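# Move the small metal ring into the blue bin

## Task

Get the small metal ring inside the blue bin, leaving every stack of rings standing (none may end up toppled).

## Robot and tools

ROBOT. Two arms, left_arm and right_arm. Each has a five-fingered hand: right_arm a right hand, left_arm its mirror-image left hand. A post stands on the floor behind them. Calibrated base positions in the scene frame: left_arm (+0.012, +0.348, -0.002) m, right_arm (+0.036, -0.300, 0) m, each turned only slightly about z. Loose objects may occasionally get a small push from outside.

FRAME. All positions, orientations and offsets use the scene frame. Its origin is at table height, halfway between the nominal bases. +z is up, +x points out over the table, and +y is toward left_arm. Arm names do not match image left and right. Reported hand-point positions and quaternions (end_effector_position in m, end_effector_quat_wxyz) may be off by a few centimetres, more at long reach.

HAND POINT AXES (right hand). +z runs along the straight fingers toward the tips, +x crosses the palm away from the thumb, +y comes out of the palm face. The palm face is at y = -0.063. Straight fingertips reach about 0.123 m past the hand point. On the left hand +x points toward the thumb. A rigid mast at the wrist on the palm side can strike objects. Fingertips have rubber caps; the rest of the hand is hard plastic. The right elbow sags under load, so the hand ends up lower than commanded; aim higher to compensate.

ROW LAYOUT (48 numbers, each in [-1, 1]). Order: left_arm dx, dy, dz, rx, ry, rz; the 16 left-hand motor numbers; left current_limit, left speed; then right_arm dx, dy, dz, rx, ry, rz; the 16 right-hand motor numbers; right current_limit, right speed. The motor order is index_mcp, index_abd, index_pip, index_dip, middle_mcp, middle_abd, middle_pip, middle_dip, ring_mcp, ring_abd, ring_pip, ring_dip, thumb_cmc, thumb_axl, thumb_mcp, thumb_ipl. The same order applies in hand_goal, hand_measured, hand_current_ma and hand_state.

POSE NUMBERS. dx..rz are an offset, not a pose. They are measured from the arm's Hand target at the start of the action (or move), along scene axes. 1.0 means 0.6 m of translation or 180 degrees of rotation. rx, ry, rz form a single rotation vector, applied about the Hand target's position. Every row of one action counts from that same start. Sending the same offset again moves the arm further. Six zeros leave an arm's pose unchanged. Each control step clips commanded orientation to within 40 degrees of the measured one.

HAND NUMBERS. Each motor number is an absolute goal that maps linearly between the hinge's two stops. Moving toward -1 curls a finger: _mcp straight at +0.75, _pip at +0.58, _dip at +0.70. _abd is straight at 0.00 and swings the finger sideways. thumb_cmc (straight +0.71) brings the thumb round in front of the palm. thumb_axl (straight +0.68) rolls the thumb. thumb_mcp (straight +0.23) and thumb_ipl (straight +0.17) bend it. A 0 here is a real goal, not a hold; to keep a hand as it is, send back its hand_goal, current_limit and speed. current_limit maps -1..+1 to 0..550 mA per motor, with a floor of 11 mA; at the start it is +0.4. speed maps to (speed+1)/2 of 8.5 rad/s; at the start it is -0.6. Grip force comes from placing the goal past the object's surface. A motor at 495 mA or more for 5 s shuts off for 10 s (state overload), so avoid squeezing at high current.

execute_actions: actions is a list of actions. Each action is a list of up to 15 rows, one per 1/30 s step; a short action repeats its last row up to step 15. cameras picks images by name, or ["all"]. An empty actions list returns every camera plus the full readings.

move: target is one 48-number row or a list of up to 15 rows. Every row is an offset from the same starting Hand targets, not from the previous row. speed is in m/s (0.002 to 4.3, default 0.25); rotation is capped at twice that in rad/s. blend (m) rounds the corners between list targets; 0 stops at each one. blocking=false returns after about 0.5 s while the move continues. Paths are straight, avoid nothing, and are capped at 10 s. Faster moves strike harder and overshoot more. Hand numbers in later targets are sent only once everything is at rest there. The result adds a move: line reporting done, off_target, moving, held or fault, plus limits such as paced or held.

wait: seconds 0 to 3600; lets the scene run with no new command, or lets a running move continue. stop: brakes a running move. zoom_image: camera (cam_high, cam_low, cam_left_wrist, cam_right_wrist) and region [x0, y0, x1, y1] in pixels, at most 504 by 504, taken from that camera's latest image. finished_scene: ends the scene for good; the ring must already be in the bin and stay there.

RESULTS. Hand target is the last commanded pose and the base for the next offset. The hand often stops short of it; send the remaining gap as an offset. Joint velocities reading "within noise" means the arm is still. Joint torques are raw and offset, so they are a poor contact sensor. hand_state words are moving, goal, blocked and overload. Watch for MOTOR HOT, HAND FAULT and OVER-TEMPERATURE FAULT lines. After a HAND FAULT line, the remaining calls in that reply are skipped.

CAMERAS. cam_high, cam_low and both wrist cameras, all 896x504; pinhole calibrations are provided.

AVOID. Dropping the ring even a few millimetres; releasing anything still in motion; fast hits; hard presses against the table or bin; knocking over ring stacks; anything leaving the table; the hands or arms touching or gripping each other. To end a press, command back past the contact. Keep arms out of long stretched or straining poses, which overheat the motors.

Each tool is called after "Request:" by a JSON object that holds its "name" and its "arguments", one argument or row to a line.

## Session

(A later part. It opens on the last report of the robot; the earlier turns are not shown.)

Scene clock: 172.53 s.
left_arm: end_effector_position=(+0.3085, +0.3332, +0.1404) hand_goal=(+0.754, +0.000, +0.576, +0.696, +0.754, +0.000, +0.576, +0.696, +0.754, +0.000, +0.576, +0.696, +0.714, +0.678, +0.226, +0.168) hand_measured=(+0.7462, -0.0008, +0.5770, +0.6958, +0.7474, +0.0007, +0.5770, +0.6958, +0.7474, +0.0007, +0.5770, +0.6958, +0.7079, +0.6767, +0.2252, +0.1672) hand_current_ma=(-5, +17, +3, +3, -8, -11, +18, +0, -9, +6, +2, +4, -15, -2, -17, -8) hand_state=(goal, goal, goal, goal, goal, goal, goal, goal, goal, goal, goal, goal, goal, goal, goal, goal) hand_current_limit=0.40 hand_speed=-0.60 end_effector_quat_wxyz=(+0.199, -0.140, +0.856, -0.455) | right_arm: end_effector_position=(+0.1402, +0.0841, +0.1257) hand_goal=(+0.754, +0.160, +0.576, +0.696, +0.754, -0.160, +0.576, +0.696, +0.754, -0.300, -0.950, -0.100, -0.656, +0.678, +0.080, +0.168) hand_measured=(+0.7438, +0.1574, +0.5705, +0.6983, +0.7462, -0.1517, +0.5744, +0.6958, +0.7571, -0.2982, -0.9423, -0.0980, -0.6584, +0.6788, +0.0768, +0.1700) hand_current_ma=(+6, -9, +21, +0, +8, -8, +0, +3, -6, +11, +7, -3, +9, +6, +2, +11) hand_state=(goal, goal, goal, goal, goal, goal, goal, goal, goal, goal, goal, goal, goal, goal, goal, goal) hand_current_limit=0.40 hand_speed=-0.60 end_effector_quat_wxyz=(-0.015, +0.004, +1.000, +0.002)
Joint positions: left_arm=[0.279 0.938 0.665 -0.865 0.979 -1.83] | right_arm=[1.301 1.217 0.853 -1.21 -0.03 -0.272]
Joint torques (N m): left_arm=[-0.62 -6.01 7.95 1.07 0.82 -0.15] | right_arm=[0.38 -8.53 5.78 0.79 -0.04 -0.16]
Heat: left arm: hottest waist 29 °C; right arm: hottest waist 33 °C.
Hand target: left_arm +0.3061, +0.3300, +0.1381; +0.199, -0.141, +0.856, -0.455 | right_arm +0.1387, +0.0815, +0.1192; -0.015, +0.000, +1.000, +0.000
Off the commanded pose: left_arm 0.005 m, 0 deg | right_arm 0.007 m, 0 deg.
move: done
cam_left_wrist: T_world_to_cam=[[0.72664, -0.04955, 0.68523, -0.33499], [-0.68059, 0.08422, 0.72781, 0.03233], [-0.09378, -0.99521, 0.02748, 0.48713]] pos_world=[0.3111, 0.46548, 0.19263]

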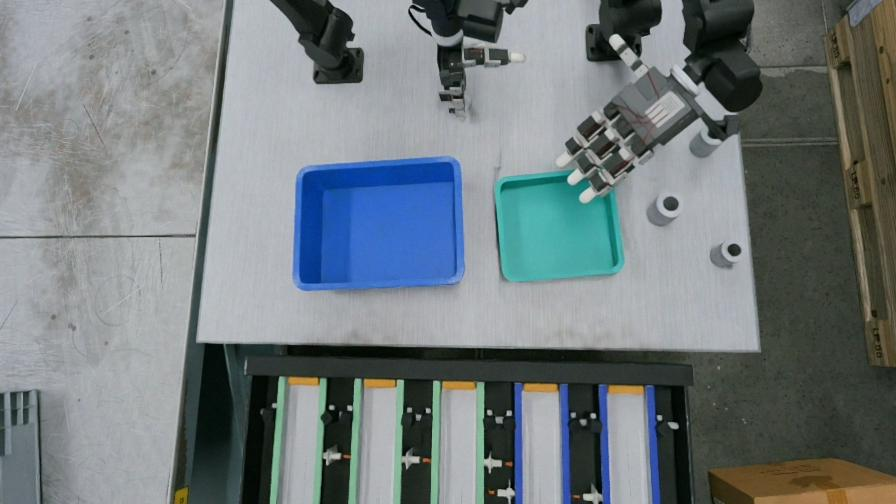

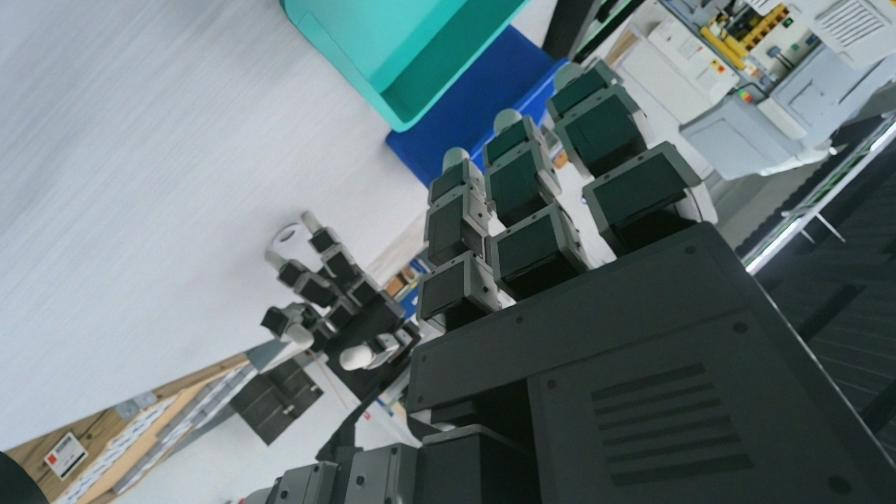

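Request:
{"name": "move", "arguments": {
  "target": [0,0,0,0,0,0,0.754,0,0.576,0.696,0.754,0,0.576,0.696,0.754,0,0.576,0.696,0.714,0.678,0.226,0.168,0.4,-0.6,-0.001,-0.002,-0.008,0,-0.002,0,0.754,0.16,0.576,0.696,0.754,-0.16,0.576,0.696,0.754,-0.3,-0.95,-0.1,-0.657,0.678,0.08,0.168,0.4,-0.6],
  "speed": 0.03
}}

Request:
{"name": "move", "arguments": {
  "target": [0,0,0,0,0,0,0.754,0,0.576,0.696,0.754,0,0.576,0.696,0.754,0,0.576,0.696,0.714,0.678,0.226,0.168,0.4,-0.6,0,0,0,0,0,0,0.754,0.0,0.576,0.696,0.754,0.0,0.576,0.696,0.754,-0.3,-0.95,-0.1,-0.657,0.678,0.08,0.168,0.4,-0.93],
  "speed": 0.03
}}

Request:
{"name": "wait", "arguments": {
  "seconds": 0.5,
  "cameras": ["cam_high","cam_left_wrist"]
}}

Request:
{"name": "zoom_image", "arguments": {
  "camera": "cam_left_wrist",
  "region": [240, 180, 360, 280]
}}

Request:
{"name": "zoom_image", "arguments": {
  "camera": "cam_high",
  "region": [440, 60, 500, 120]
}}

Scene clock: 173.40 s.
left_arm: end_effector_position=(+0.3085, +0.3332, +0.1404) hand_goal=(+0.754, +0.000, +0.576, +0.696, +0.754, +0.000, +0.576, +0.696, +0.754, +0.000, +0.576, +0.696, +0.714, +0.678, +0.226, +0.168) hand_measured=(+0.7462, -0.0008, +0.5770, +0.6958, +0.7474, +0.0007, +0.5770, +0.6958, +0.7462, +0.0007, +0.5770, +0.6958, +0.7079, +0.6777, +0.2252, +0.1672) hand_current_ma=(+5, +1, -12, +7, -15, +0, +8, +6, +3, +5, +2, +2, -23, -1, +3, +1) hand_state=(goal, goal, goal, goal, goal, goal, goal, goal, goal, goal, goal, goal, goal, goal, goal, goal) hand_current_limit=0.40 hand_speed=-0.60 end_effector_quat_wxyz=(+0.199, -0.140, +0.856, -0.455) | right_arm: end_effector_position=(+0.1409, +0.0843, +0.1260) hand_goal=(+0.754, +0.160, +0.576, +0.696, +0.754, -0.160, +0.576, +0.696, +0.754, -0.300, -0.950, -0.100, -0.656, +0.678, +0.080, +0.168) hand_measured=(+0.7498, +0.1457, +0.5744, +0.6983, +0.7450, -0.1517, +0.5731, +0.6958, +0.7571, -0.2997, -0.9435, -0.0992, -0.6572, +0.6777, +0.0768, +0.1700) hand_current_ma=(+12, -17, +5, -10, +13, +5, +12, +10, -17, +19, +13, +5, +3, -11, +1, +10) hand_state=(goal, goal, goal, goal, goal, goal, goal, goal, goal, goal, goal, goal, goal, goal, goal, goal) hand_current_limit=0.40 hand_speed=-0.60 end_effector_quat_wxyz=(-0.012, +0.004, +1.000, +0.007)
Joint positions: left_arm=[0.279 0.938 0.665 -0.865 0.979 -1.83] | right_arm=[1.301 1.211 0.846 -1.198 -0.026 -0.272]
Joint torques (N m): left_arm=[-1.26 -6.18 7.92 1.22 0.88 -0.19] | right_arm=[-0.62 -8.06 5.37 0.98 0.09 -0.15]
Heat: left arm: hottest waist 29 °C; right arm: hottest waist 33 °C.
Hand target: left_arm +0.3061, +0.3300, +0.1381; +0.199, -0.141, +0.856, -0.455 | right_arm +0.1381, +0.0803, +0.1144; -0.011, +0.000, +1.000, +0.000
Off the commanded pose: left_arm 0.005 m, 0 deg | right_arm 0.013 m, 1 deg.
move: off_target (right_arm)

Scene clock: 174.10 s.
left_arm: end_effector_position=(+0.3085, +0.3332, +0.1404) hand_goal=(+0.754, +0.000, +0.576, +0.696, +0.754, +0.000, +0.576, +0.696, +0.754, +0.000, +0.576, +0.696, +0.714, +0.678, +0.226, +0.168) hand_measured=(+0.7462, +0.0007, +0.5757, +0.6958, +0.7474, -0.0008, +0.5770, +0.6958, +0.7462, -0.0008, +0.5770, +0.6958, +0.7079, +0.6767, +0.2252, +0.1672) hand_current_ma=(-15, +13, +4, +4, -24, +7, +8, -5, +0, +9, +7, +0, -11, +8, -4, -15) hand_state=(goal, goal, goal, goal, goal, goal, goal, goal, goal, goal, goal, goal, goal, goal, goal, goal) hand_current_limit=0.40 hand_speed=-0.60 end_effector_quat_wxyz=(+0.199, -0.140, +0.856, -0.455) | right_arm: end_effector_position=(+0.1417, +0.0845, +0.1261) hand_goal=(+0.754, +0.000, +0.576, +0.696, +0.754, +0.000, +0.576, +0.696, +0.754, -0.300, -0.950, -0.100, -0.656, +0.678, +0.080, +0.168) hand_measured=(+0.7511, +0.1267, +0.5744, +0.6996, +0.7462, -0.0975, +0.5731, +0.6945, +0.7559, -0.2997, -0.9423, -0.0992, -0.6572, +0.6788, +0.0758, +0.1700) hand_current_ma=(-3, +75, +3, +1, -10, -48, +3, +2, +4, +9, +11, -5, -15, +15, +7, +12) hand_state=(goal, blocked, goal, goal, goal, blocked, goal, goal, goal, goal, goal, goal, goal, goal, goal, goal) hand_current_limit=0.40 hand_speed=-0.93 end_effector_quat_wxyz=(-0.009, +0.004, +1.000, +0.007)
Joint positions: left_arm=[0.279 0.938 0.665 -0.865 0.979 -1.83] | right_arm=[1.301 1.211 0.846 -1.196 -0.022 -0.272]
Joint torques (N m): left_arm=[-0.79 -6.65 7.98 1.22 0.84 -0.16] | right_arm=[-0.44 -7.82 5.38 0.92 -0.11 -0.09]
Heat: left arm: hottest waist 29 °C; right arm: hottest waist 33 °C.
Hand target: left_arm +0.3061, +0.3300, +0.1381; +0.199, -0.141, +0.856, -0.455 | right_arm +0.1381, +0.0803, +0.1144; -0.012, +0.000, +1.000, +0.000
Off the commanded pose: left_arm 0.005 m, 0 deg | right_arm 0.013 m, 1 deg.
move: done

Scene clock: 174.60 s.
left_arm: end_effector_position=(+0.3085, +0.3332, +0.1404) hand_goal=(+0.754, +0.000, +0.576, +0.696, +0.754, +0.000, +0.576, +0.696, +0.754, +0.000, +0.576, +0.696, +0.714, +0.678, +0.226, +0.168) hand_measured=(+0.7462, -0.0008, +0.5770, +0.6958, +0.7474, -0.0008, +0.5770, +0.6958, +0.7462, -0.0008, +0.5770, +0.6958, +0.7092, +0.6777, +0.2252, +0.1672) hand_current_ma=(-11, +5, -11, +7, -11, +8, +20, -1, +3, +7, +1, -3, -12, -4, +7, -5) hand_state=(goal, goal, goal, goal, goal, goal, goal, goal, goal, goal, goal, goal, goal, goal, goal, goal) hand_current_limit=0.40 hand_speed=-0.60 end_effector_quat_wxyz=(+0.199, -0.140, +0.856, -0.455) | right_arm: end_effector_position=(+0.1417, +0.0845, +0.1261) hand_goal=(+0.754, +0.000, +0.576, +0.696, +0.754, +0.000, +0.576, +0.696, +0.754, -0.300, -0.950, -0.100, -0.656, +0.678, +0.080, +0.168) hand_measured=(+0.7523, +0.1267, +0.5757, +0.6983, +0.7462, -0.0975, +0.5744, +0.6958, +0.7571, -0.2982, -0.9423, -0.0992, -0.6584, +0.6788, +0.0768, +0.1691) hand_current_ma=(-7, +56, +5, -13, -5, -55, +0, +1, +3, -1, +11, -8, -1, -3, +7, +18) hand_state=(goal, blocked, goal, goal, goal, blocked, goal, goal, goal, goal, goal, goal, goal, goal, goal, goal) hand_current_limit=0.40 hand_speed=-0.93 end_effector_quat_wxyz=(-0.009, +0.004, +1.000, +0.007)
Joint positions: left_arm=[0.279 0.938 0.665 -0.865 0.979 -1.83] | right_arm=[1.301 1.211 0.846 -1.196 -0.022 -0.272]
Joint torques (N m): left_arm=[-1.03 -6.18 8.03 1.18 0.83 -0.18] | right_arm=[-0.56 -8.06 5.31 0.98 -0.09 -0.05]
Heat: left arm: hottest waist 29 °C; right arm: hottest waist 33 °C.
Hand target: left_arm +0.3061, +0.3300, +0.1381; +0.199, -0.141, +0.856, -0.455 | right_arm +0.1381, +0.0803, +0.1144; -0.012, +0.000, +1.000, +0.000
Off the commanded pose: left_arm 0.005 m, 0 deg | right_arm 0.013 m, 1 deg.
wait: 0.50 s; at rest by 0.17 s
cam_left_wrist: T_world_to_cam=[[0.72664, -0.04955, 0.68523, -0.33499], [-0.68059, 0.08422, 0.72781, 0.03233], [-0.09378, -0.99521, 0.02748, 0.48713]] pos_world=[0.3111, 0.46548, 0.19263]

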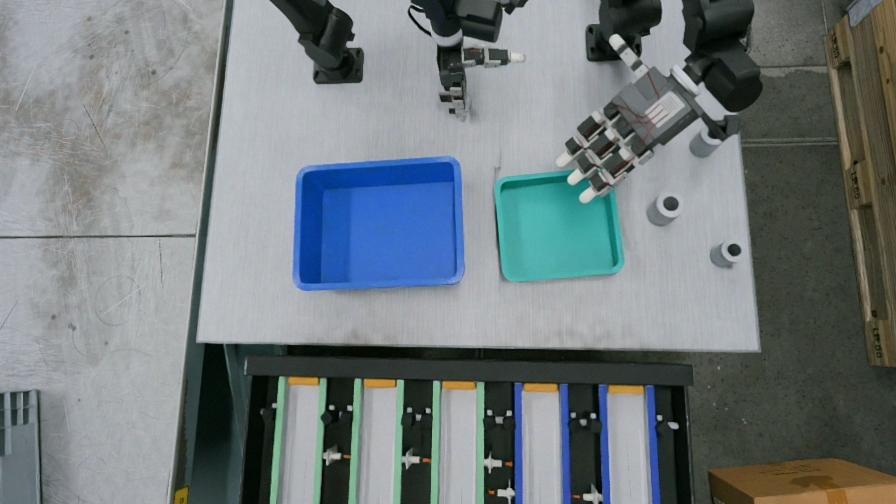

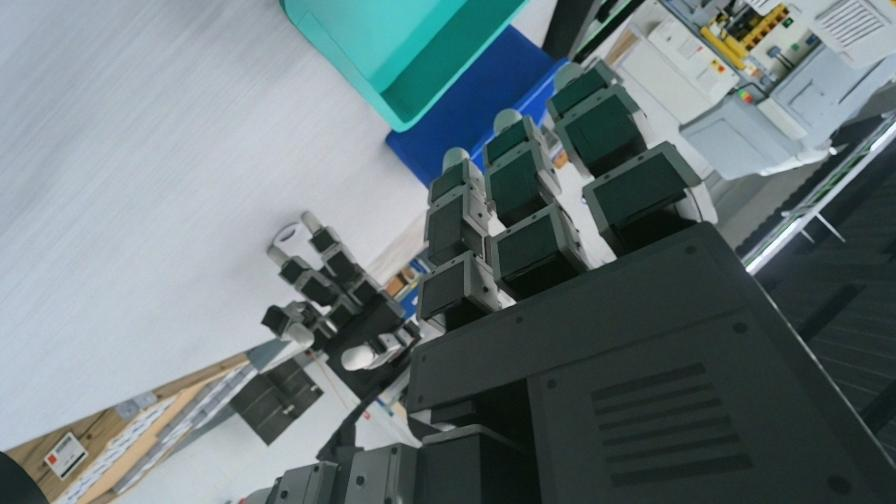

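Scaled by 4.200 from the camera's image (finer frame: 1280x720).

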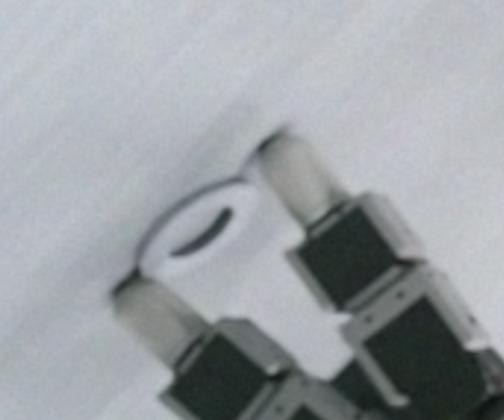

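Scaled by 8.400 from the camera's image (finer frame: 1280x720).

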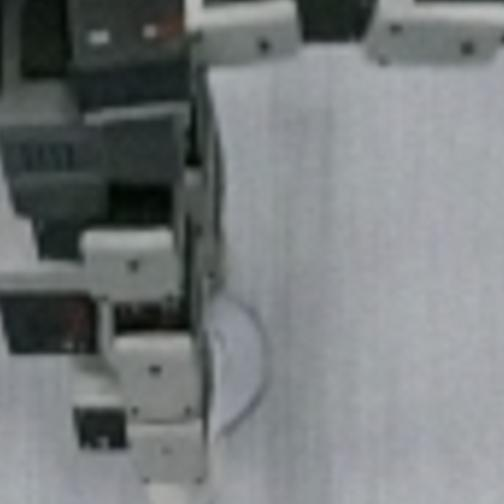

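Request:
{"name": "move", "arguments": {
  "target": [0,0,0,0,0,0,0.754,0,0.576,0.696,0.754,0,0.576,0.696,0.754,0,0.576,0.696,0.714,0.678,0.226,0.168,0.4,-0.6,0,0,0,0,0,0,0.754,-0.1,0.576,0.696,0.754,0.1,0.576,0.696,0.754,-0.3,-0.95,-0.1,-0.657,0.678,0.08,0.168,0.4,-0.93],
  "speed": 0.03
}}

Request:
{"name": "wait", "arguments": {
  "seconds": 0.5,
  "cameras": ["cam_high","cam_left_wrist"]
}}

Request:
{"name": "zoom_image", "arguments": {
  "camera": "cam_left_wrist",
  "region": [240, 180, 360, 280]
}}

Scene clock: 175.33 s.
left_arm: end_effector_position=(+0.3085, +0.3332, +0.1404) hand_goal=(+0.754, +0.000, +0.576, +0.696, +0.754, +0.000, +0.576, +0.696, +0.754, +0.000, +0.576, +0.696, +0.714, +0.678, +0.226, +0.168) hand_measured=(+0.7474, -0.0008, +0.5757, +0.6958, +0.7474, +0.0007, +0.5770, +0.6958, +0.7474, +0.0007, +0.5770, +0.6958, +0.7079, +0.6767, +0.2252, +0.1672) hand_current_ma=(+2, +18, -1, -3, -22, +1, +7, +15, +9, +10, +4, -2, -8, -17, -10, +10) hand_state=(goal, goal, goal, goal, goal, goal, goal, goal, goal, goal, goal, goal, goal, goal, goal, goal) hand_current_limit=0.40 hand_speed=-0.60 end_effector_quat_wxyz=(+0.199, -0.140, +0.856, -0.455) | right_arm: end_effector_position=(+0.1418, +0.0845, +0.1264) hand_goal=(+0.754, -0.100, +0.576, +0.696, +0.754, +0.100, +0.576, +0.696, +0.754, -0.300, -0.950, -0.100, -0.656, +0.678, +0.080, +0.168) hand_measured=(+0.7511, +0.0900, +0.5757, +0.6983, +0.7450, -0.0506, +0.5744, +0.6958, +0.7583, -0.2997, -0.9435, -0.1005, -0.6572, +0.6788, +0.0768, +0.1700) hand_current_ma=(-7, +126, +11, -3, +1, -93, +6, +9, +12, +3, +14, +6, -4, +15, +6, +3) hand_state=(goal, blocked, goal, goal, goal, blocked, goal, goal, goal, goal, goal, goal, goal, goal, goal, goal) hand_current_limit=0.40 hand_speed=-0.93 end_effector_quat_wxyz=(-0.009, +0.004, +1.000, +0.008)
Joint positions: left_arm=[0.279 0.938 0.665 -0.865 0.979 -1.83] | right_arm=[1.301 1.21 0.846 -1.196 -0.021 -0.272]
Joint torques (N m): left_arm=[-1.2 -6.36 7.86 0.96 0.86 -0.12] | right_arm=[0.26 -7.18 5.41 0.99 -0.12 -0.05]
Heat: left arm: hottest waist 29 °C; right arm: hottest waist 33 °C.
Hand target: left_arm +0.3061, +0.3300, +0.1381; +0.199, -0.141, +0.856, -0.455 | right_arm +0.1381, +0.0803, +0.1143; -0.012, +0.000, +1.000, +0.000
Off the commanded pose: left_arm 0.005 m, 0 deg | right_arm 0.013 m, 1 deg.
move: done

Scene clock: 175.83 s.
left_arm: end_effector_position=(+0.3085, +0.3332, +0.1404) hand_goal=(+0.754, +0.000, +0.576, +0.696, +0.754, +0.000, +0.576, +0.696, +0.754, +0.000, +0.576, +0.696, +0.714, +0.678, +0.226, +0.168) hand_measured=(+0.7462, -0.0008, +0.5770, +0.6958, +0.7474, +0.0007, +0.5770, +0.6958, +0.7474, -0.0008, +0.5770, +0.6971, +0.7079, +0.6777, +0.2252, +0.1681) hand_current_ma=(-5, +9, -13, +11, -16, +0, +0, +18, +4, +12, +6, -10, -10, +18, +7, -10) hand_state=(goal, goal, goal, goal, goal, goal, goal, goal, goal, goal, goal, goal, goal, goal, goal, goal) hand_current_limit=0.40 hand_speed=-0.60 end_effector_quat_wxyz=(+0.199, -0.140, +0.856, -0.455) | right_arm: end_effector_position=(+0.1418, +0.0845, +0.1264) hand_goal=(+0.754, -0.100, +0.576, +0.696, +0.754, +0.100, +0.576, +0.696, +0.754, -0.300, -0.950, -0.100, -0.656, +0.678, +0.080, +0.168) hand_measured=(+0.7511, +0.0900, +0.5744, +0.6983, +0.7450, -0.0506, +0.5731, +0.6945, +0.7571, -0.2982, -0.9435, -0.0992, -0.6584, +0.6788, +0.0768, +0.1691) hand_current_ma=(-8, +139, +1, +7, +4, -100, +17, +0, +8, -6, +4, +6, -3, +8, -6, +8) hand_state=(goal, blocked, goal, goal, goal, blocked, goal, goal, goal, goal, goal, goal, goal, goal, goal, goal) hand_current_limit=0.40 hand_speed=-0.93 end_effector_quat_wxyz=(-0.009, +0.004, +1.000, +0.008)
Joint positions: left_arm=[0.279 0.938 0.665 -0.865 0.979 -1.83] | right_arm=[1.301 1.21 0.846 -1.196 -0.021 -0.272]
Joint torques (N m): left_arm=[-1.14 -6.07 7.9 1.18 0.85 -0.18] | right_arm=[0.38 -8 5.49 0.95 -0.11 -0.11]
Heat: left arm: hottest waist 29 °C; right arm: hottest waist 33 °C.
Hand target: left_arm +0.3061, +0.3300, +0.1381; +0.199, -0.141, +0.856, -0.455 | right_arm +0.1381, +0.0803, +0.1143; -0.012, +0.000, +1.000, +0.000
Off the commanded pose: left_arm 0.005 m, 0 deg | right_arm 0.013 m, 1 deg.
wait: 0.50 s; at rest by 0.17 s
cam_left_wrist: T_world_to_cam=[[0.72664, -0.04955, 0.68523, -0.33499], [-0.68059, 0.08422, 0.72781, 0.03233], [-0.09378, -0.99521, 0.02748, 0.48713]] pos_world=[0.3111, 0.46548, 0.19263]

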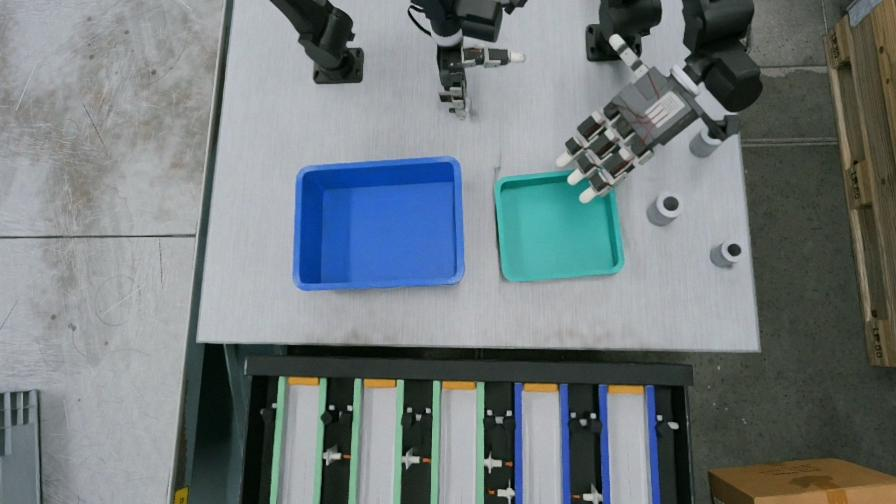

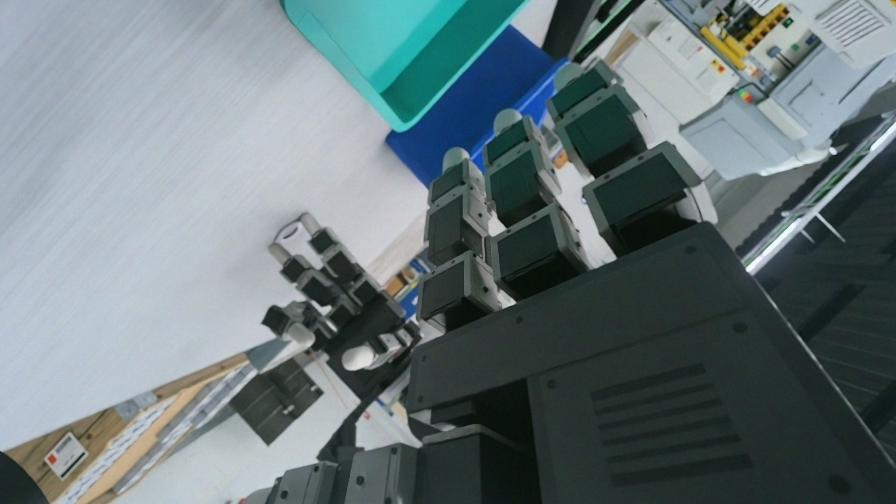

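Scaled by 4.200 from the camera's image (finer frame: 1280x720).

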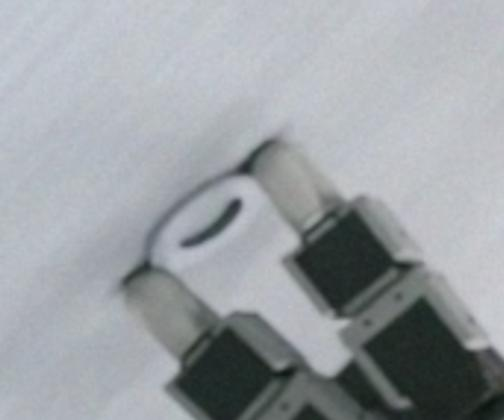

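Request:
{"name": "move", "arguments": {
  "target": [0,0,0,0,0,0,0.754,0,0.576,0.696,0.754,0,0.576,0.696,0.754,0,0.576,0.696,0.714,0.678,0.226,0.168,0.4,-0.6,0,0,0,0,0,0,0.754,-0.18,0.576,0.696,0.754,0.22,0.576,0.696,0.754,-0.3,-0.95,-0.1,-0.657,0.678,0.08,0.168,0.4,-0.93],
  "speed": 0.03
}}

Request:
{"name": "wait", "arguments": {
  "seconds": 0.7,
  "cameras": ["cam_high","cam_left_wrist"]
}}

Request:
{"name": "zoom_image", "arguments": {
  "camera": "cam_left_wrist",
  "region": [240, 180, 360, 280]
}}

Scene clock: 176.50 s.
left_arm: end_effector_position=(+0.3085, +0.3332, +0.1404) hand_goal=(+0.754, +0.000, +0.576, +0.696, +0.754, +0.000, +0.576, +0.696, +0.754, +0.000, +0.576, +0.696, +0.714, +0.678, +0.226, +0.168) hand_measured=(+0.7462, +0.0007, +0.5770, +0.6958, +0.7474, -0.0008, +0.5770, +0.6958, +0.7474, -0.0008, +0.5770, +0.6958, +0.7079, +0.6777, +0.2252, +0.1672) hand_current_ma=(-9, +7, -7, +13, -6, -5, +19, +8, +4, +8, +4, +3, -8, +3, +5, -2) hand_state=(goal, goal, goal, goal, goal, goal, goal, goal, goal, goal, goal, goal, goal, goal, goal, goal) hand_current_limit=0.40 hand_speed=-0.60 end_effector_quat_wxyz=(+0.199, -0.140, +0.856, -0.455) | right_arm: end_effector_position=(+0.1418, +0.0845, +0.1265) hand_goal=(+0.754, -0.180, +0.576, +0.696, +0.754, +0.220, +0.576, +0.696, +0.754, -0.300, -0.950, -0.100, -0.656, +0.678, +0.080, +0.168) hand_measured=(+0.7511, +0.0886, +0.5744, +0.6983, +0.7462, -0.0433, +0.5744, +0.6958, +0.7571, -0.2982, -0.9435, -0.0992, -0.6584, +0.6788, +0.0768, +0.1700) hand_current_ma=(+7, +230, +10, -1, +0, -226, +9, +7, -1, -1, -1, +5, -5, -1, +1, +1) hand_state=(goal, blocked, goal, goal, goal, moving, goal, goal, goal, goal, goal, goal, goal, goal, goal, goal) hand_current_limit=0.40 hand_speed=-0.93 end_effector_quat_wxyz=(-0.009, +0.004, +1.000, +0.008)
Joint positions: left_arm=[0.279 0.938 0.665 -0.865 0.979 -1.83] | right_arm=[1.301 1.21 0.846 -1.196 -0.021 -0.272]
Joint torques (N m): left_arm=[-1.32 -5.6 8.06 1.09 0.89 -0.12] | right_arm=[0.26 -7.59 5.42 0.92 -0.12 -0.11]
Heat: left arm: hottest waist 29 °C; right arm: hottest waist 33 °C.
Hand target: left_arm +0.3061, +0.3300, +0.1381; +0.199, -0.141, +0.856, -0.455 | right_arm +0.1381, +0.0803, +0.1144; -0.012, +0.000, +1.000, +0.000
Off the commanded pose: left_arm 0.005 m, 0 deg | right_arm 0.013 m, 1 deg.
move: done

Scene clock: 177.20 s.
left_arm: end_effector_position=(+0.3085, +0.3332, +0.1404) hand_goal=(+0.754, +0.000, +0.576, +0.696, +0.754, +0.000, +0.576, +0.696, +0.754, +0.000, +0.576, +0.696, +0.714, +0.678, +0.226, +0.168) hand_measured=(+0.7462, -0.0008, +0.5770, +0.6971, +0.7474, +0.0007, +0.5770, +0.6958, +0.7474, -0.0008, +0.5770, +0.6958, +0.7079, +0.6767, +0.2252, +0.1672) hand_current_ma=(+10, +21, -13, +11, -5, +5, -10, +5, -9, +18, -14, -1, +7, -6, +7, -3) hand_state=(goal, goal, goal, goal, goal, goal, goal, goal, goal, goal, goal, goal, goal, goal, goal, goal) hand_current_limit=0.40 hand_speed=-0.60 end_effector_quat_wxyz=(+0.199, -0.140, +0.856, -0.455) | right_arm: end_effector_position=(+0.1418, +0.0845, +0.1265) hand_goal=(+0.754, -0.180, +0.576, +0.696, +0.754, +0.220, +0.576, +0.696, +0.754, -0.300, -0.950, -0.100, -0.656, +0.678, +0.080, +0.168) hand_measured=(+0.7523, +0.0886, +0.5757, +0.6983, +0.7462, -0.0447, +0.5731, +0.6971, +0.7571, -0.2982, -0.9435, -0.0992, -0.6572, +0.6788, +0.0768, +0.1691) hand_current_ma=(+6, +244, +14, +11, +5, -223, +9, +27, -5, +14, +7, -2, +4, +0, +0, +0) hand_state=(goal, blocked, goal, goal, goal, blocked, goal, goal, goal, goal, goal, goal, goal, goal, goal, goal) hand_current_limit=0.40 hand_speed=-0.93 end_effector_quat_wxyz=(-0.009, +0.004, +1.000, +0.008)
Joint positions: left_arm=[0.279 0.938 0.665 -0.865 0.979 -1.83] | right_arm=[1.301 1.21 0.846 -1.196 -0.021 -0.272]
Joint torques (N m): left_arm=[-1.2 -6.48 8.02 1.13 0.85 -0.15] | right_arm=[-0.32 -7.77 5.44 1.05 -0.13 -0.07]
Heat: left arm: hottest waist 29 °C; right arm: hottest waist 33 °C.
Hand target: left_arm +0.3061, +0.3300, +0.1381; +0.199, -0.141, +0.856, -0.455 | right_arm +0.1381, +0.0803, +0.1144; -0.012, +0.000, +1.000, +0.000
Off the commanded pose: left_arm 0.005 m, 0 deg | right_arm 0.013 m, 1 deg.
wait: 0.70 s; at rest by 0.17 s
cam_left_wrist: T_world_to_cam=[[0.72664, -0.04955, 0.68523, -0.33499], [-0.68059, 0.08422, 0.72781, 0.03233], [-0.09378, -0.99521, 0.02748, 0.48713]] pos_world=[0.3111, 0.46548, 0.19263]

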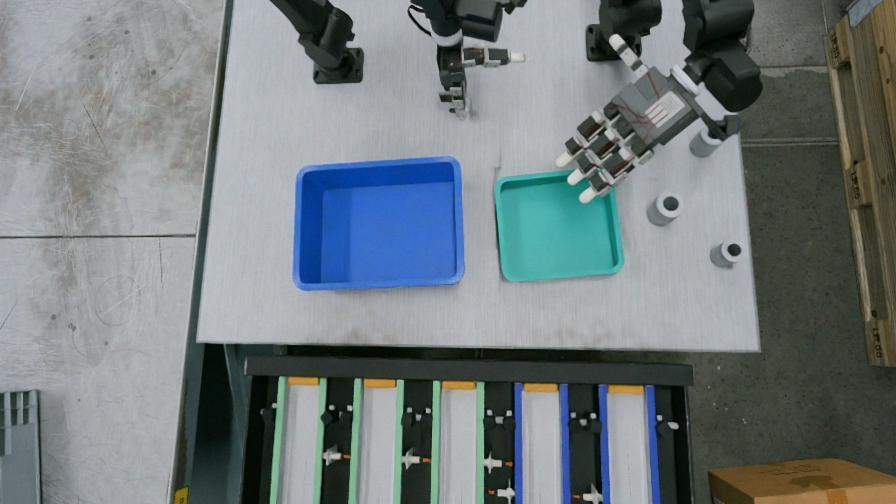

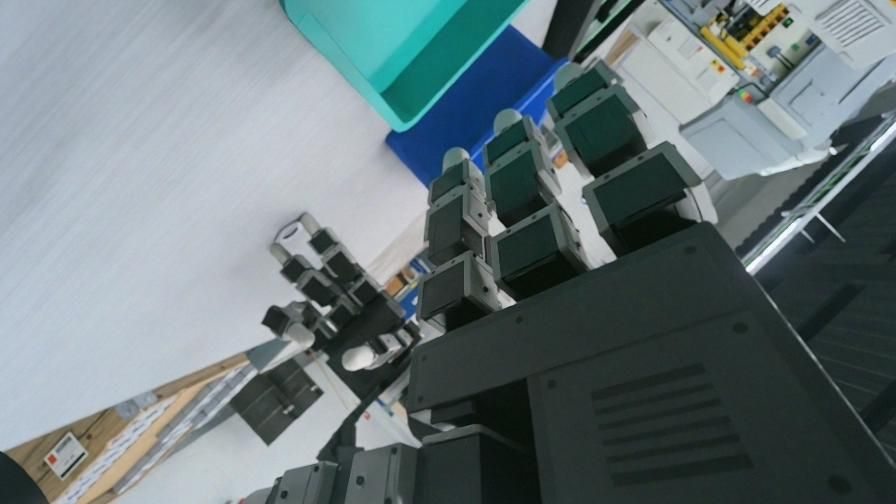

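Scaled by 4.200 from the camera's image (finer frame: 1280x720).

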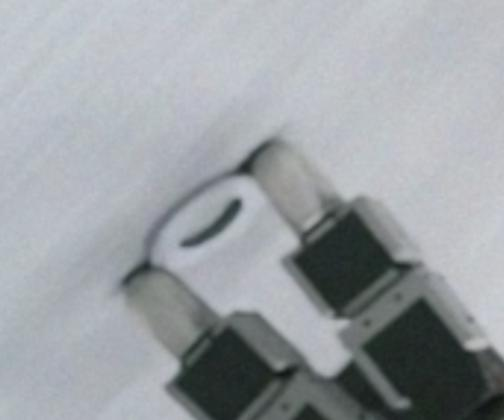

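Request:
{"name": "move", "arguments": {
  "target": [0,0,0,0,0,0,0.754,0,0.576,0.696,0.754,0,0.576,0.696,0.754,0,0.576,0.696,0.714,0.678,0.226,0.168,0.4,-0.6,0,0.005,0.02,0,0,0,0.754,-0.18,0.576,0.696,0.754,0.22,0.576,0.696,0.754,-0.3,-0.95,-0.1,-0.657,0.678,0.08,0.168,0.4,-0.93],
  "speed": 0.02,
  "cameras": ["cam_left_wrist"]
}}

Request:
{"name": "zoom_image", "arguments": {
  "camera": "cam_left_wrist",
  "region": [240, 180, 360, 280]
}}

Scene clock: 178.13 s.
left_arm: end_effector_position=(+0.3085, +0.3332, +0.1404) hand_goal=(+0.754, +0.000, +0.576, +0.696, +0.754, +0.000, +0.576, +0.696, +0.754, +0.000, +0.576, +0.696, +0.714, +0.678, +0.226, +0.168) hand_measured=(+0.7462, +0.0007, +0.5757, +0.6958, +0.7474, +0.0007, +0.5770, +0.6971, +0.7474, -0.0008, +0.5770, +0.6958, +0.7092, +0.6777, +0.2242, +0.1681) hand_current_ma=(-2, +19, -12, -3, -17, +0, +0, +2, +2, +16, +6, +8, -12, -20, -6, -1) hand_state=(goal, goal, goal, goal, goal, goal, goal, goal, goal, goal, goal, goal, goal, goal, goal, goal) hand_current_limit=0.40 hand_speed=-0.60 end_effector_quat_wxyz=(+0.199, -0.140, +0.856, -0.455) | right_arm: end_effector_position=(+0.1416, +0.0839, +0.1266) hand_goal=(+0.754, -0.180, +0.576, +0.696, +0.754, +0.220, +0.576, +0.696, +0.754, -0.300, -0.950, -0.100, -0.656, +0.678, +0.080, +0.168) hand_measured=(+0.7486, +0.0886, +0.5718, +0.6971, +0.7414, -0.0418, +0.5731, +0.6958, +0.7571, -0.2997, -0.9435, -0.1005, -0.6572, +0.6788, +0.0758, +0.1691) hand_current_ma=(+2, +239, +11, -1, -3, -222, -4, +5, -10, +18, +6, +1, -2, +3, -2, +7) hand_state=(goal, blocked, goal, goal, goal, blocked, goal, goal, goal, goal, goal, goal, goal, goal, goal, goal) hand_current_limit=0.40 hand_speed=-0.93 end_effector_quat_wxyz=(-0.009, +0.004, +1.000, +0.007)
Joint positions: left_arm=[0.279 0.938 0.665 -0.865 0.979 -1.83] | right_arm=[1.301 1.209 0.846 -1.199 -0.021 -0.272]
Joint torques (N m): left_arm=[-0.85 -6.24 7.92 1.14 0.86 -0.14] | right_arm=[0.15 -7.77 7.27 -0.55 -0.09 -0.03]
Heat: left arm: hottest waist 29 °C; right arm: hottest waist 33 °C.
Hand target: left_arm +0.3061, +0.3300, +0.1381; +0.199, -0.141, +0.856, -0.455 | right_arm +0.1381, +0.0833, +0.1265; -0.012, +0.000, +1.000, +0.000
Off the commanded pose: left_arm 0.005 m, 0 deg | right_arm 0.004 m, 1 deg.
move: done
cam_left_wrist: T_world_to_cam=[[0.72664, -0.04955, 0.68523, -0.33499], [-0.68059, 0.08422, 0.72781, 0.03233], [-0.09378, -0.99521, 0.02748, 0.48713]] pos_world=[0.3111, 0.46548, 0.19263]

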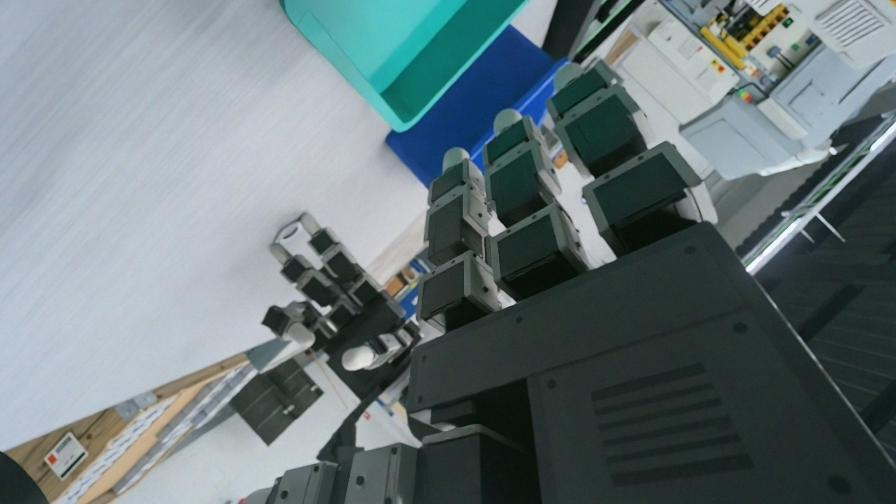

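Scaled by 4.200 from the camera's image (finer frame: 1280x720).

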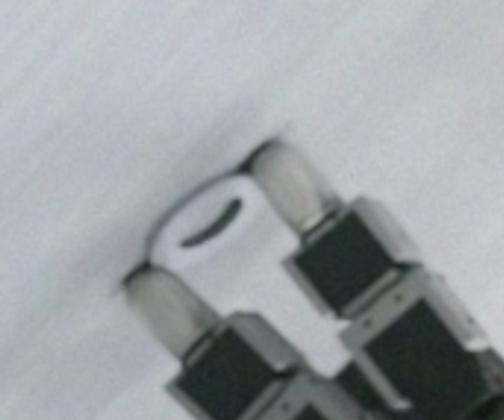

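Request:
{"name": "move", "arguments": {
  "target": [0,0,0,0,0,0,0.754,0,0.576,0.696,0.754,0,0.576,0.696,0.754,0,0.576,0.696,0.714,0.678,0.226,0.168,0.4,-0.6,0,0.008,0.012,0.006,0,0,0.754,-0.18,0.576,0.696,0.754,0.22,0.576,0.696,0.754,-0.3,-0.95,-0.1,-0.657,0.678,0.08,0.168,0.4,-0.93],
  "speed": 0.02,
  "cameras": ["cam_left_wrist"]
}}

Request:
{"name": "zoom_image", "arguments": {
  "camera": "cam_left_wrist",
  "region": [240, 180, 360, 280]
}}

Scene clock: 179.03 s.
left_arm: end_effector_position=(+0.3085, +0.3332, +0.1404) hand_goal=(+0.754, +0.000, +0.576, +0.696, +0.754, +0.000, +0.576, +0.696, +0.754, +0.000, +0.576, +0.696, +0.714, +0.678, +0.226, +0.168) hand_measured=(+0.7462, -0.0008, +0.5770, +0.6958, +0.7474, +0.0007, +0.5770, +0.6958, +0.7462, +0.0007, +0.5770, +0.6958, +0.7092, +0.6777, +0.2252, +0.1681) hand_current_ma=(+2, +3, -15, +4, -21, -8, +9, +25, -3, +15, -5, +7, -20, +7, -10, -6) hand_state=(goal, goal, goal, goal, goal, goal, goal, goal, goal, goal, goal, goal, goal, goal, goal, goal) hand_current_limit=0.40 hand_speed=-0.60 end_effector_quat_wxyz=(+0.199, -0.140, +0.856, -0.455) | right_arm: end_effector_position=(+0.1414, +0.0840, +0.1275) hand_goal=(+0.754, -0.180, +0.576, +0.696, +0.754, +0.220, +0.576, +0.696, +0.754, -0.300, -0.950, -0.100, -0.656, +0.678, +0.080, +0.168) hand_measured=(+0.7486, +0.0886, +0.5731, +0.6983, +0.7426, -0.0301, +0.5731, +0.6958, +0.7571, -0.2982, -0.9435, -0.0992, -0.6584, +0.6788, +0.0758, +0.1700) hand_current_ma=(+3, +230, +7, +10, +0, -211, +2, +17, -8, +6, +15, -16, +0, +11, +1, +7) hand_state=(goal, blocked, goal, goal, goal, blocked, goal, goal, goal, goal, goal, goal, goal, goal, goal, goal) hand_current_limit=0.40 hand_speed=-0.93 end_effector_quat_wxyz=(-0.010, +0.004, +1.000, +0.008)
Joint positions: left_arm=[0.279 0.938 0.665 -0.865 0.979 -1.83] | right_arm=[1.301 1.207 0.846 -1.199 -0.023 -0.272]
Joint torques (N m): left_arm=[-0.91 -6.3 7.88 1.01 0.85 -0.16] | right_arm=[0.21 -7.47 8.06 -0.31 -0.39 -0.06]
Heat: left arm: hottest waist 29 °C; right arm: hottest waist 33 °C.
Hand target: left_arm +0.3061, +0.3300, +0.1381; +0.199, -0.141, +0.856, -0.455 | right_arm +0.1381, +0.0881, +0.1336; -0.012, +0.000, +1.000, +0.010
Off the commanded pose: left_arm 0.005 m, 0 deg | right_arm 0.008 m, 0 deg.
move: done
cam_left_wrist: T_world_to_cam=[[0.72664, -0.04955, 0.68523, -0.33499], [-0.68059, 0.08422, 0.72781, 0.03233], [-0.09378, -0.99521, 0.02748, 0.48713]] pos_world=[0.3111, 0.46548, 0.19263]

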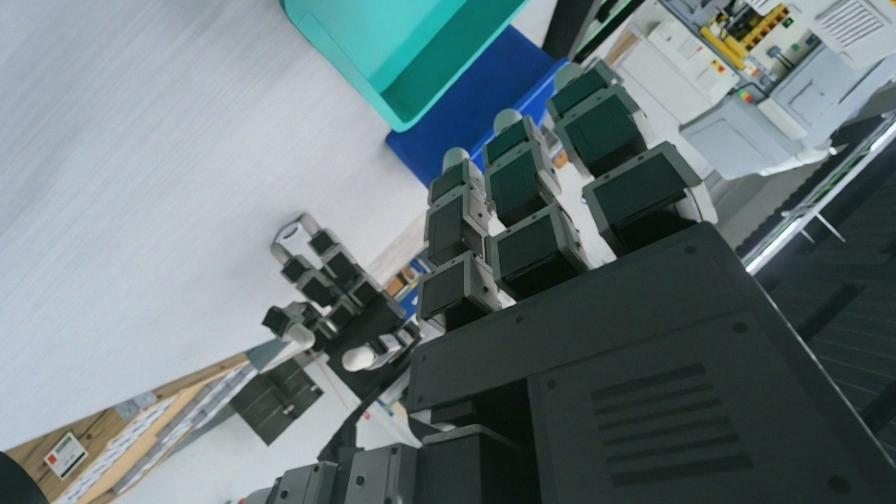

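Scaled by 4.200 from the camera's image (finer frame: 1280x720).

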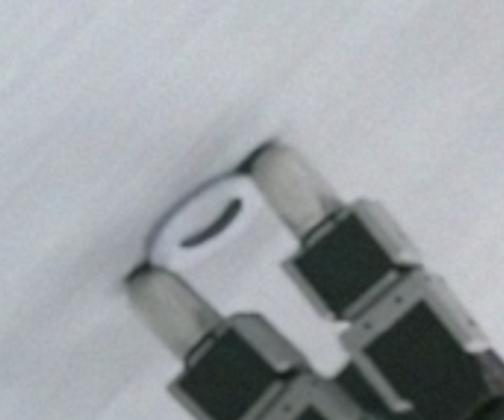

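Request:
{"name": "move", "arguments": {
  "target": [0,0,0,0,0,0,0.754,0,0.576,0.696,0.754,0,0.576,0.696,0.754,0,0.576,0.696,0.714,0.678,0.226,0.168,0.4,-0.6,0,0.0,0.05,0,0,0,0.754,0.15,0.576,0.696,0.754,-0.15,0.576,0.696,0.754,-0.3,-0.95,-0.1,-0.657,0.678,0.08,0.168,0.4,-0.6],
  "speed": 0.1,
  "cameras": ["all"]
}}

Request:
{"name": "zoom_image", "arguments": {
  "camera": "cam_high",
  "region": [180, 60, 320, 200]
}}

Request:
{"name": "zoom_image", "arguments": {
  "camera": "cam_low",
  "region": [0, 200, 300, 460]
}}

Scene clock: 180.33 s.
left_arm: end_effector_position=(+0.3085, +0.3332, +0.1404) hand_goal=(+0.754, +0.000, +0.576, +0.696, +0.754, +0.000, +0.576, +0.696, +0.754, +0.000, +0.576, +0.696, +0.714, +0.678, +0.226, +0.168) hand_measured=(+0.7462, +0.0007, +0.5770, +0.6958, +0.7474, +0.0007, +0.5770, +0.6958, +0.7462, +0.0007, +0.5770, +0.6958, +0.7092, +0.6767, +0.2252, +0.1681) hand_current_ma=(-1, +12, +3, +7, -16, +8, +10, +17, -7, +19, +5, +15, -20, -1, +10, -3) hand_state=(goal, goal, goal, goal, goal, goal, goal, goal, goal, goal, goal, goal, goal, goal, goal, goal) hand_current_limit=0.40 hand_speed=-0.60 end_effector_quat_wxyz=(+0.199, -0.140, +0.856, -0.455) | right_arm: end_effector_position=(+0.1390, +0.0764, +0.1446) hand_goal=(+0.754, +0.150, +0.576, +0.696, +0.754, -0.150, +0.576, +0.696, +0.754, -0.300, -0.950, -0.100, -0.656, +0.678, +0.080, +0.168) hand_measured=(+0.7438, +0.1428, +0.5731, +0.6958, +0.7426, -0.1473, +0.5718, +0.6958, +0.7571, -0.2982, -0.9435, -0.0992, -0.6572, +0.6788, +0.0758, +0.1700) hand_current_ma=(+5, +0, +3, -4, +17, +11, -5, +14, +11, +18, +0, +1, -10, +2, -9, +21) hand_state=(goal, goal, goal, goal, goal, goal, goal, goal, goal, goal, goal, goal, goal, goal, goal, goal) hand_current_limit=0.40 hand_speed=-0.60 end_effector_quat_wxyz=(-0.014, +0.004, +1.000, -0.006)
Joint positions: left_arm=[0.279 0.938 0.665 -0.865 0.979 -1.83] | right_arm=[1.301 1.187 0.885 -1.289 -0.024 -0.272]
Joint torques (N m): left_arm=[-0.79 -7 8.01 1.06 0.88 -0.15] | right_arm=[0.09 -8.64 9.63 -0.16 -0.2 -0.05]
Heat: left arm: hottest waist 29 °C; right arm: hottest waist 33 °C.
Hand target: left_arm +0.3061, +0.3300, +0.1381; +0.199, -0.141, +0.856, -0.455 | right_arm +0.1381, +0.0882, +0.1638; -0.012, +0.000, +1.000, +0.010
Off the commanded pose: left_arm 0.005 m, 0 deg | right_arm 0.022 m, 2 deg.
move: off_target (right_arm)
cam_left_wrist: T_world_to_cam=[[0.72664, -0.04955, 0.68523, -0.33499], [-0.68059, 0.08422, 0.72781, 0.03233], [-0.09378, -0.99521, 0.02748, 0.48713]] pos_world=[0.3111, 0.46548, 0.19263]
cam_right_wrist: T_world_to_cam=[[0.78561, 0.61539, -0.06416, -0.1068], [0.43527, -0.476, 0.76417, -0.18731], [0.43972, -0.62827, -0.64181, 0.20219]] pos_world=[0.07652, 0.10359, 0.26606]

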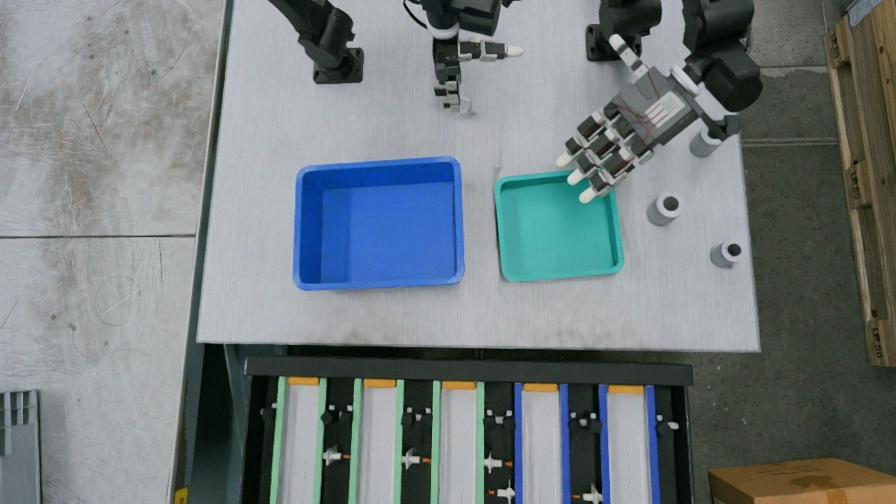

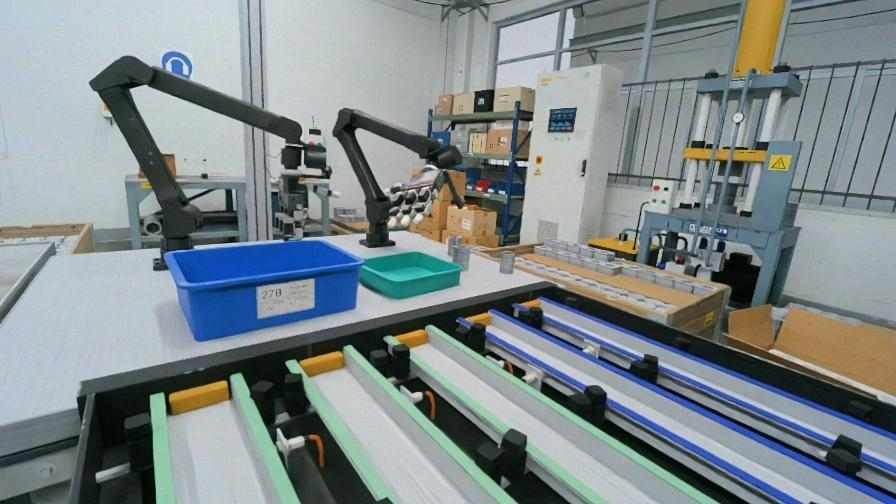

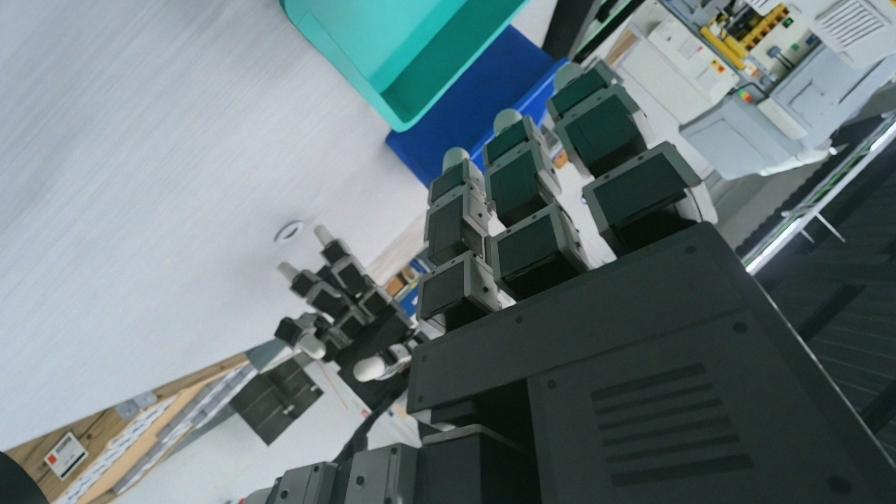

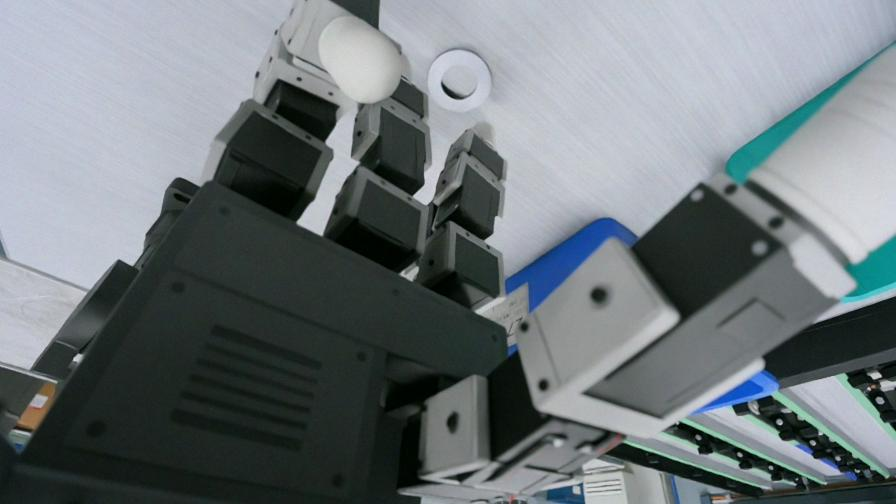

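Scaled by 3.600 from the camera's image (finer frame: 1280x720).

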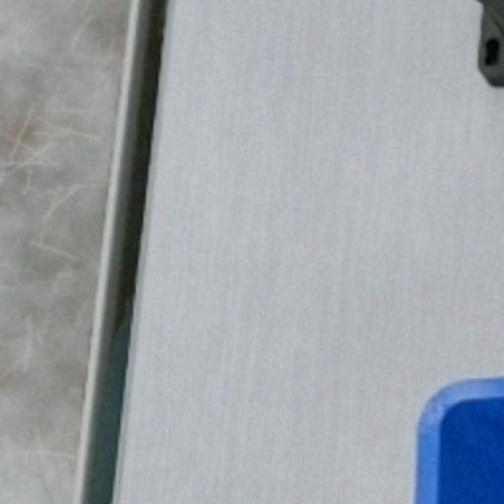

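Scaled by 1.680 from the camera's image (finer frame: 1280x720).

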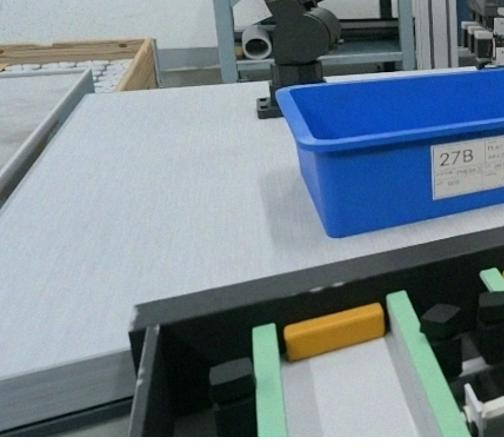

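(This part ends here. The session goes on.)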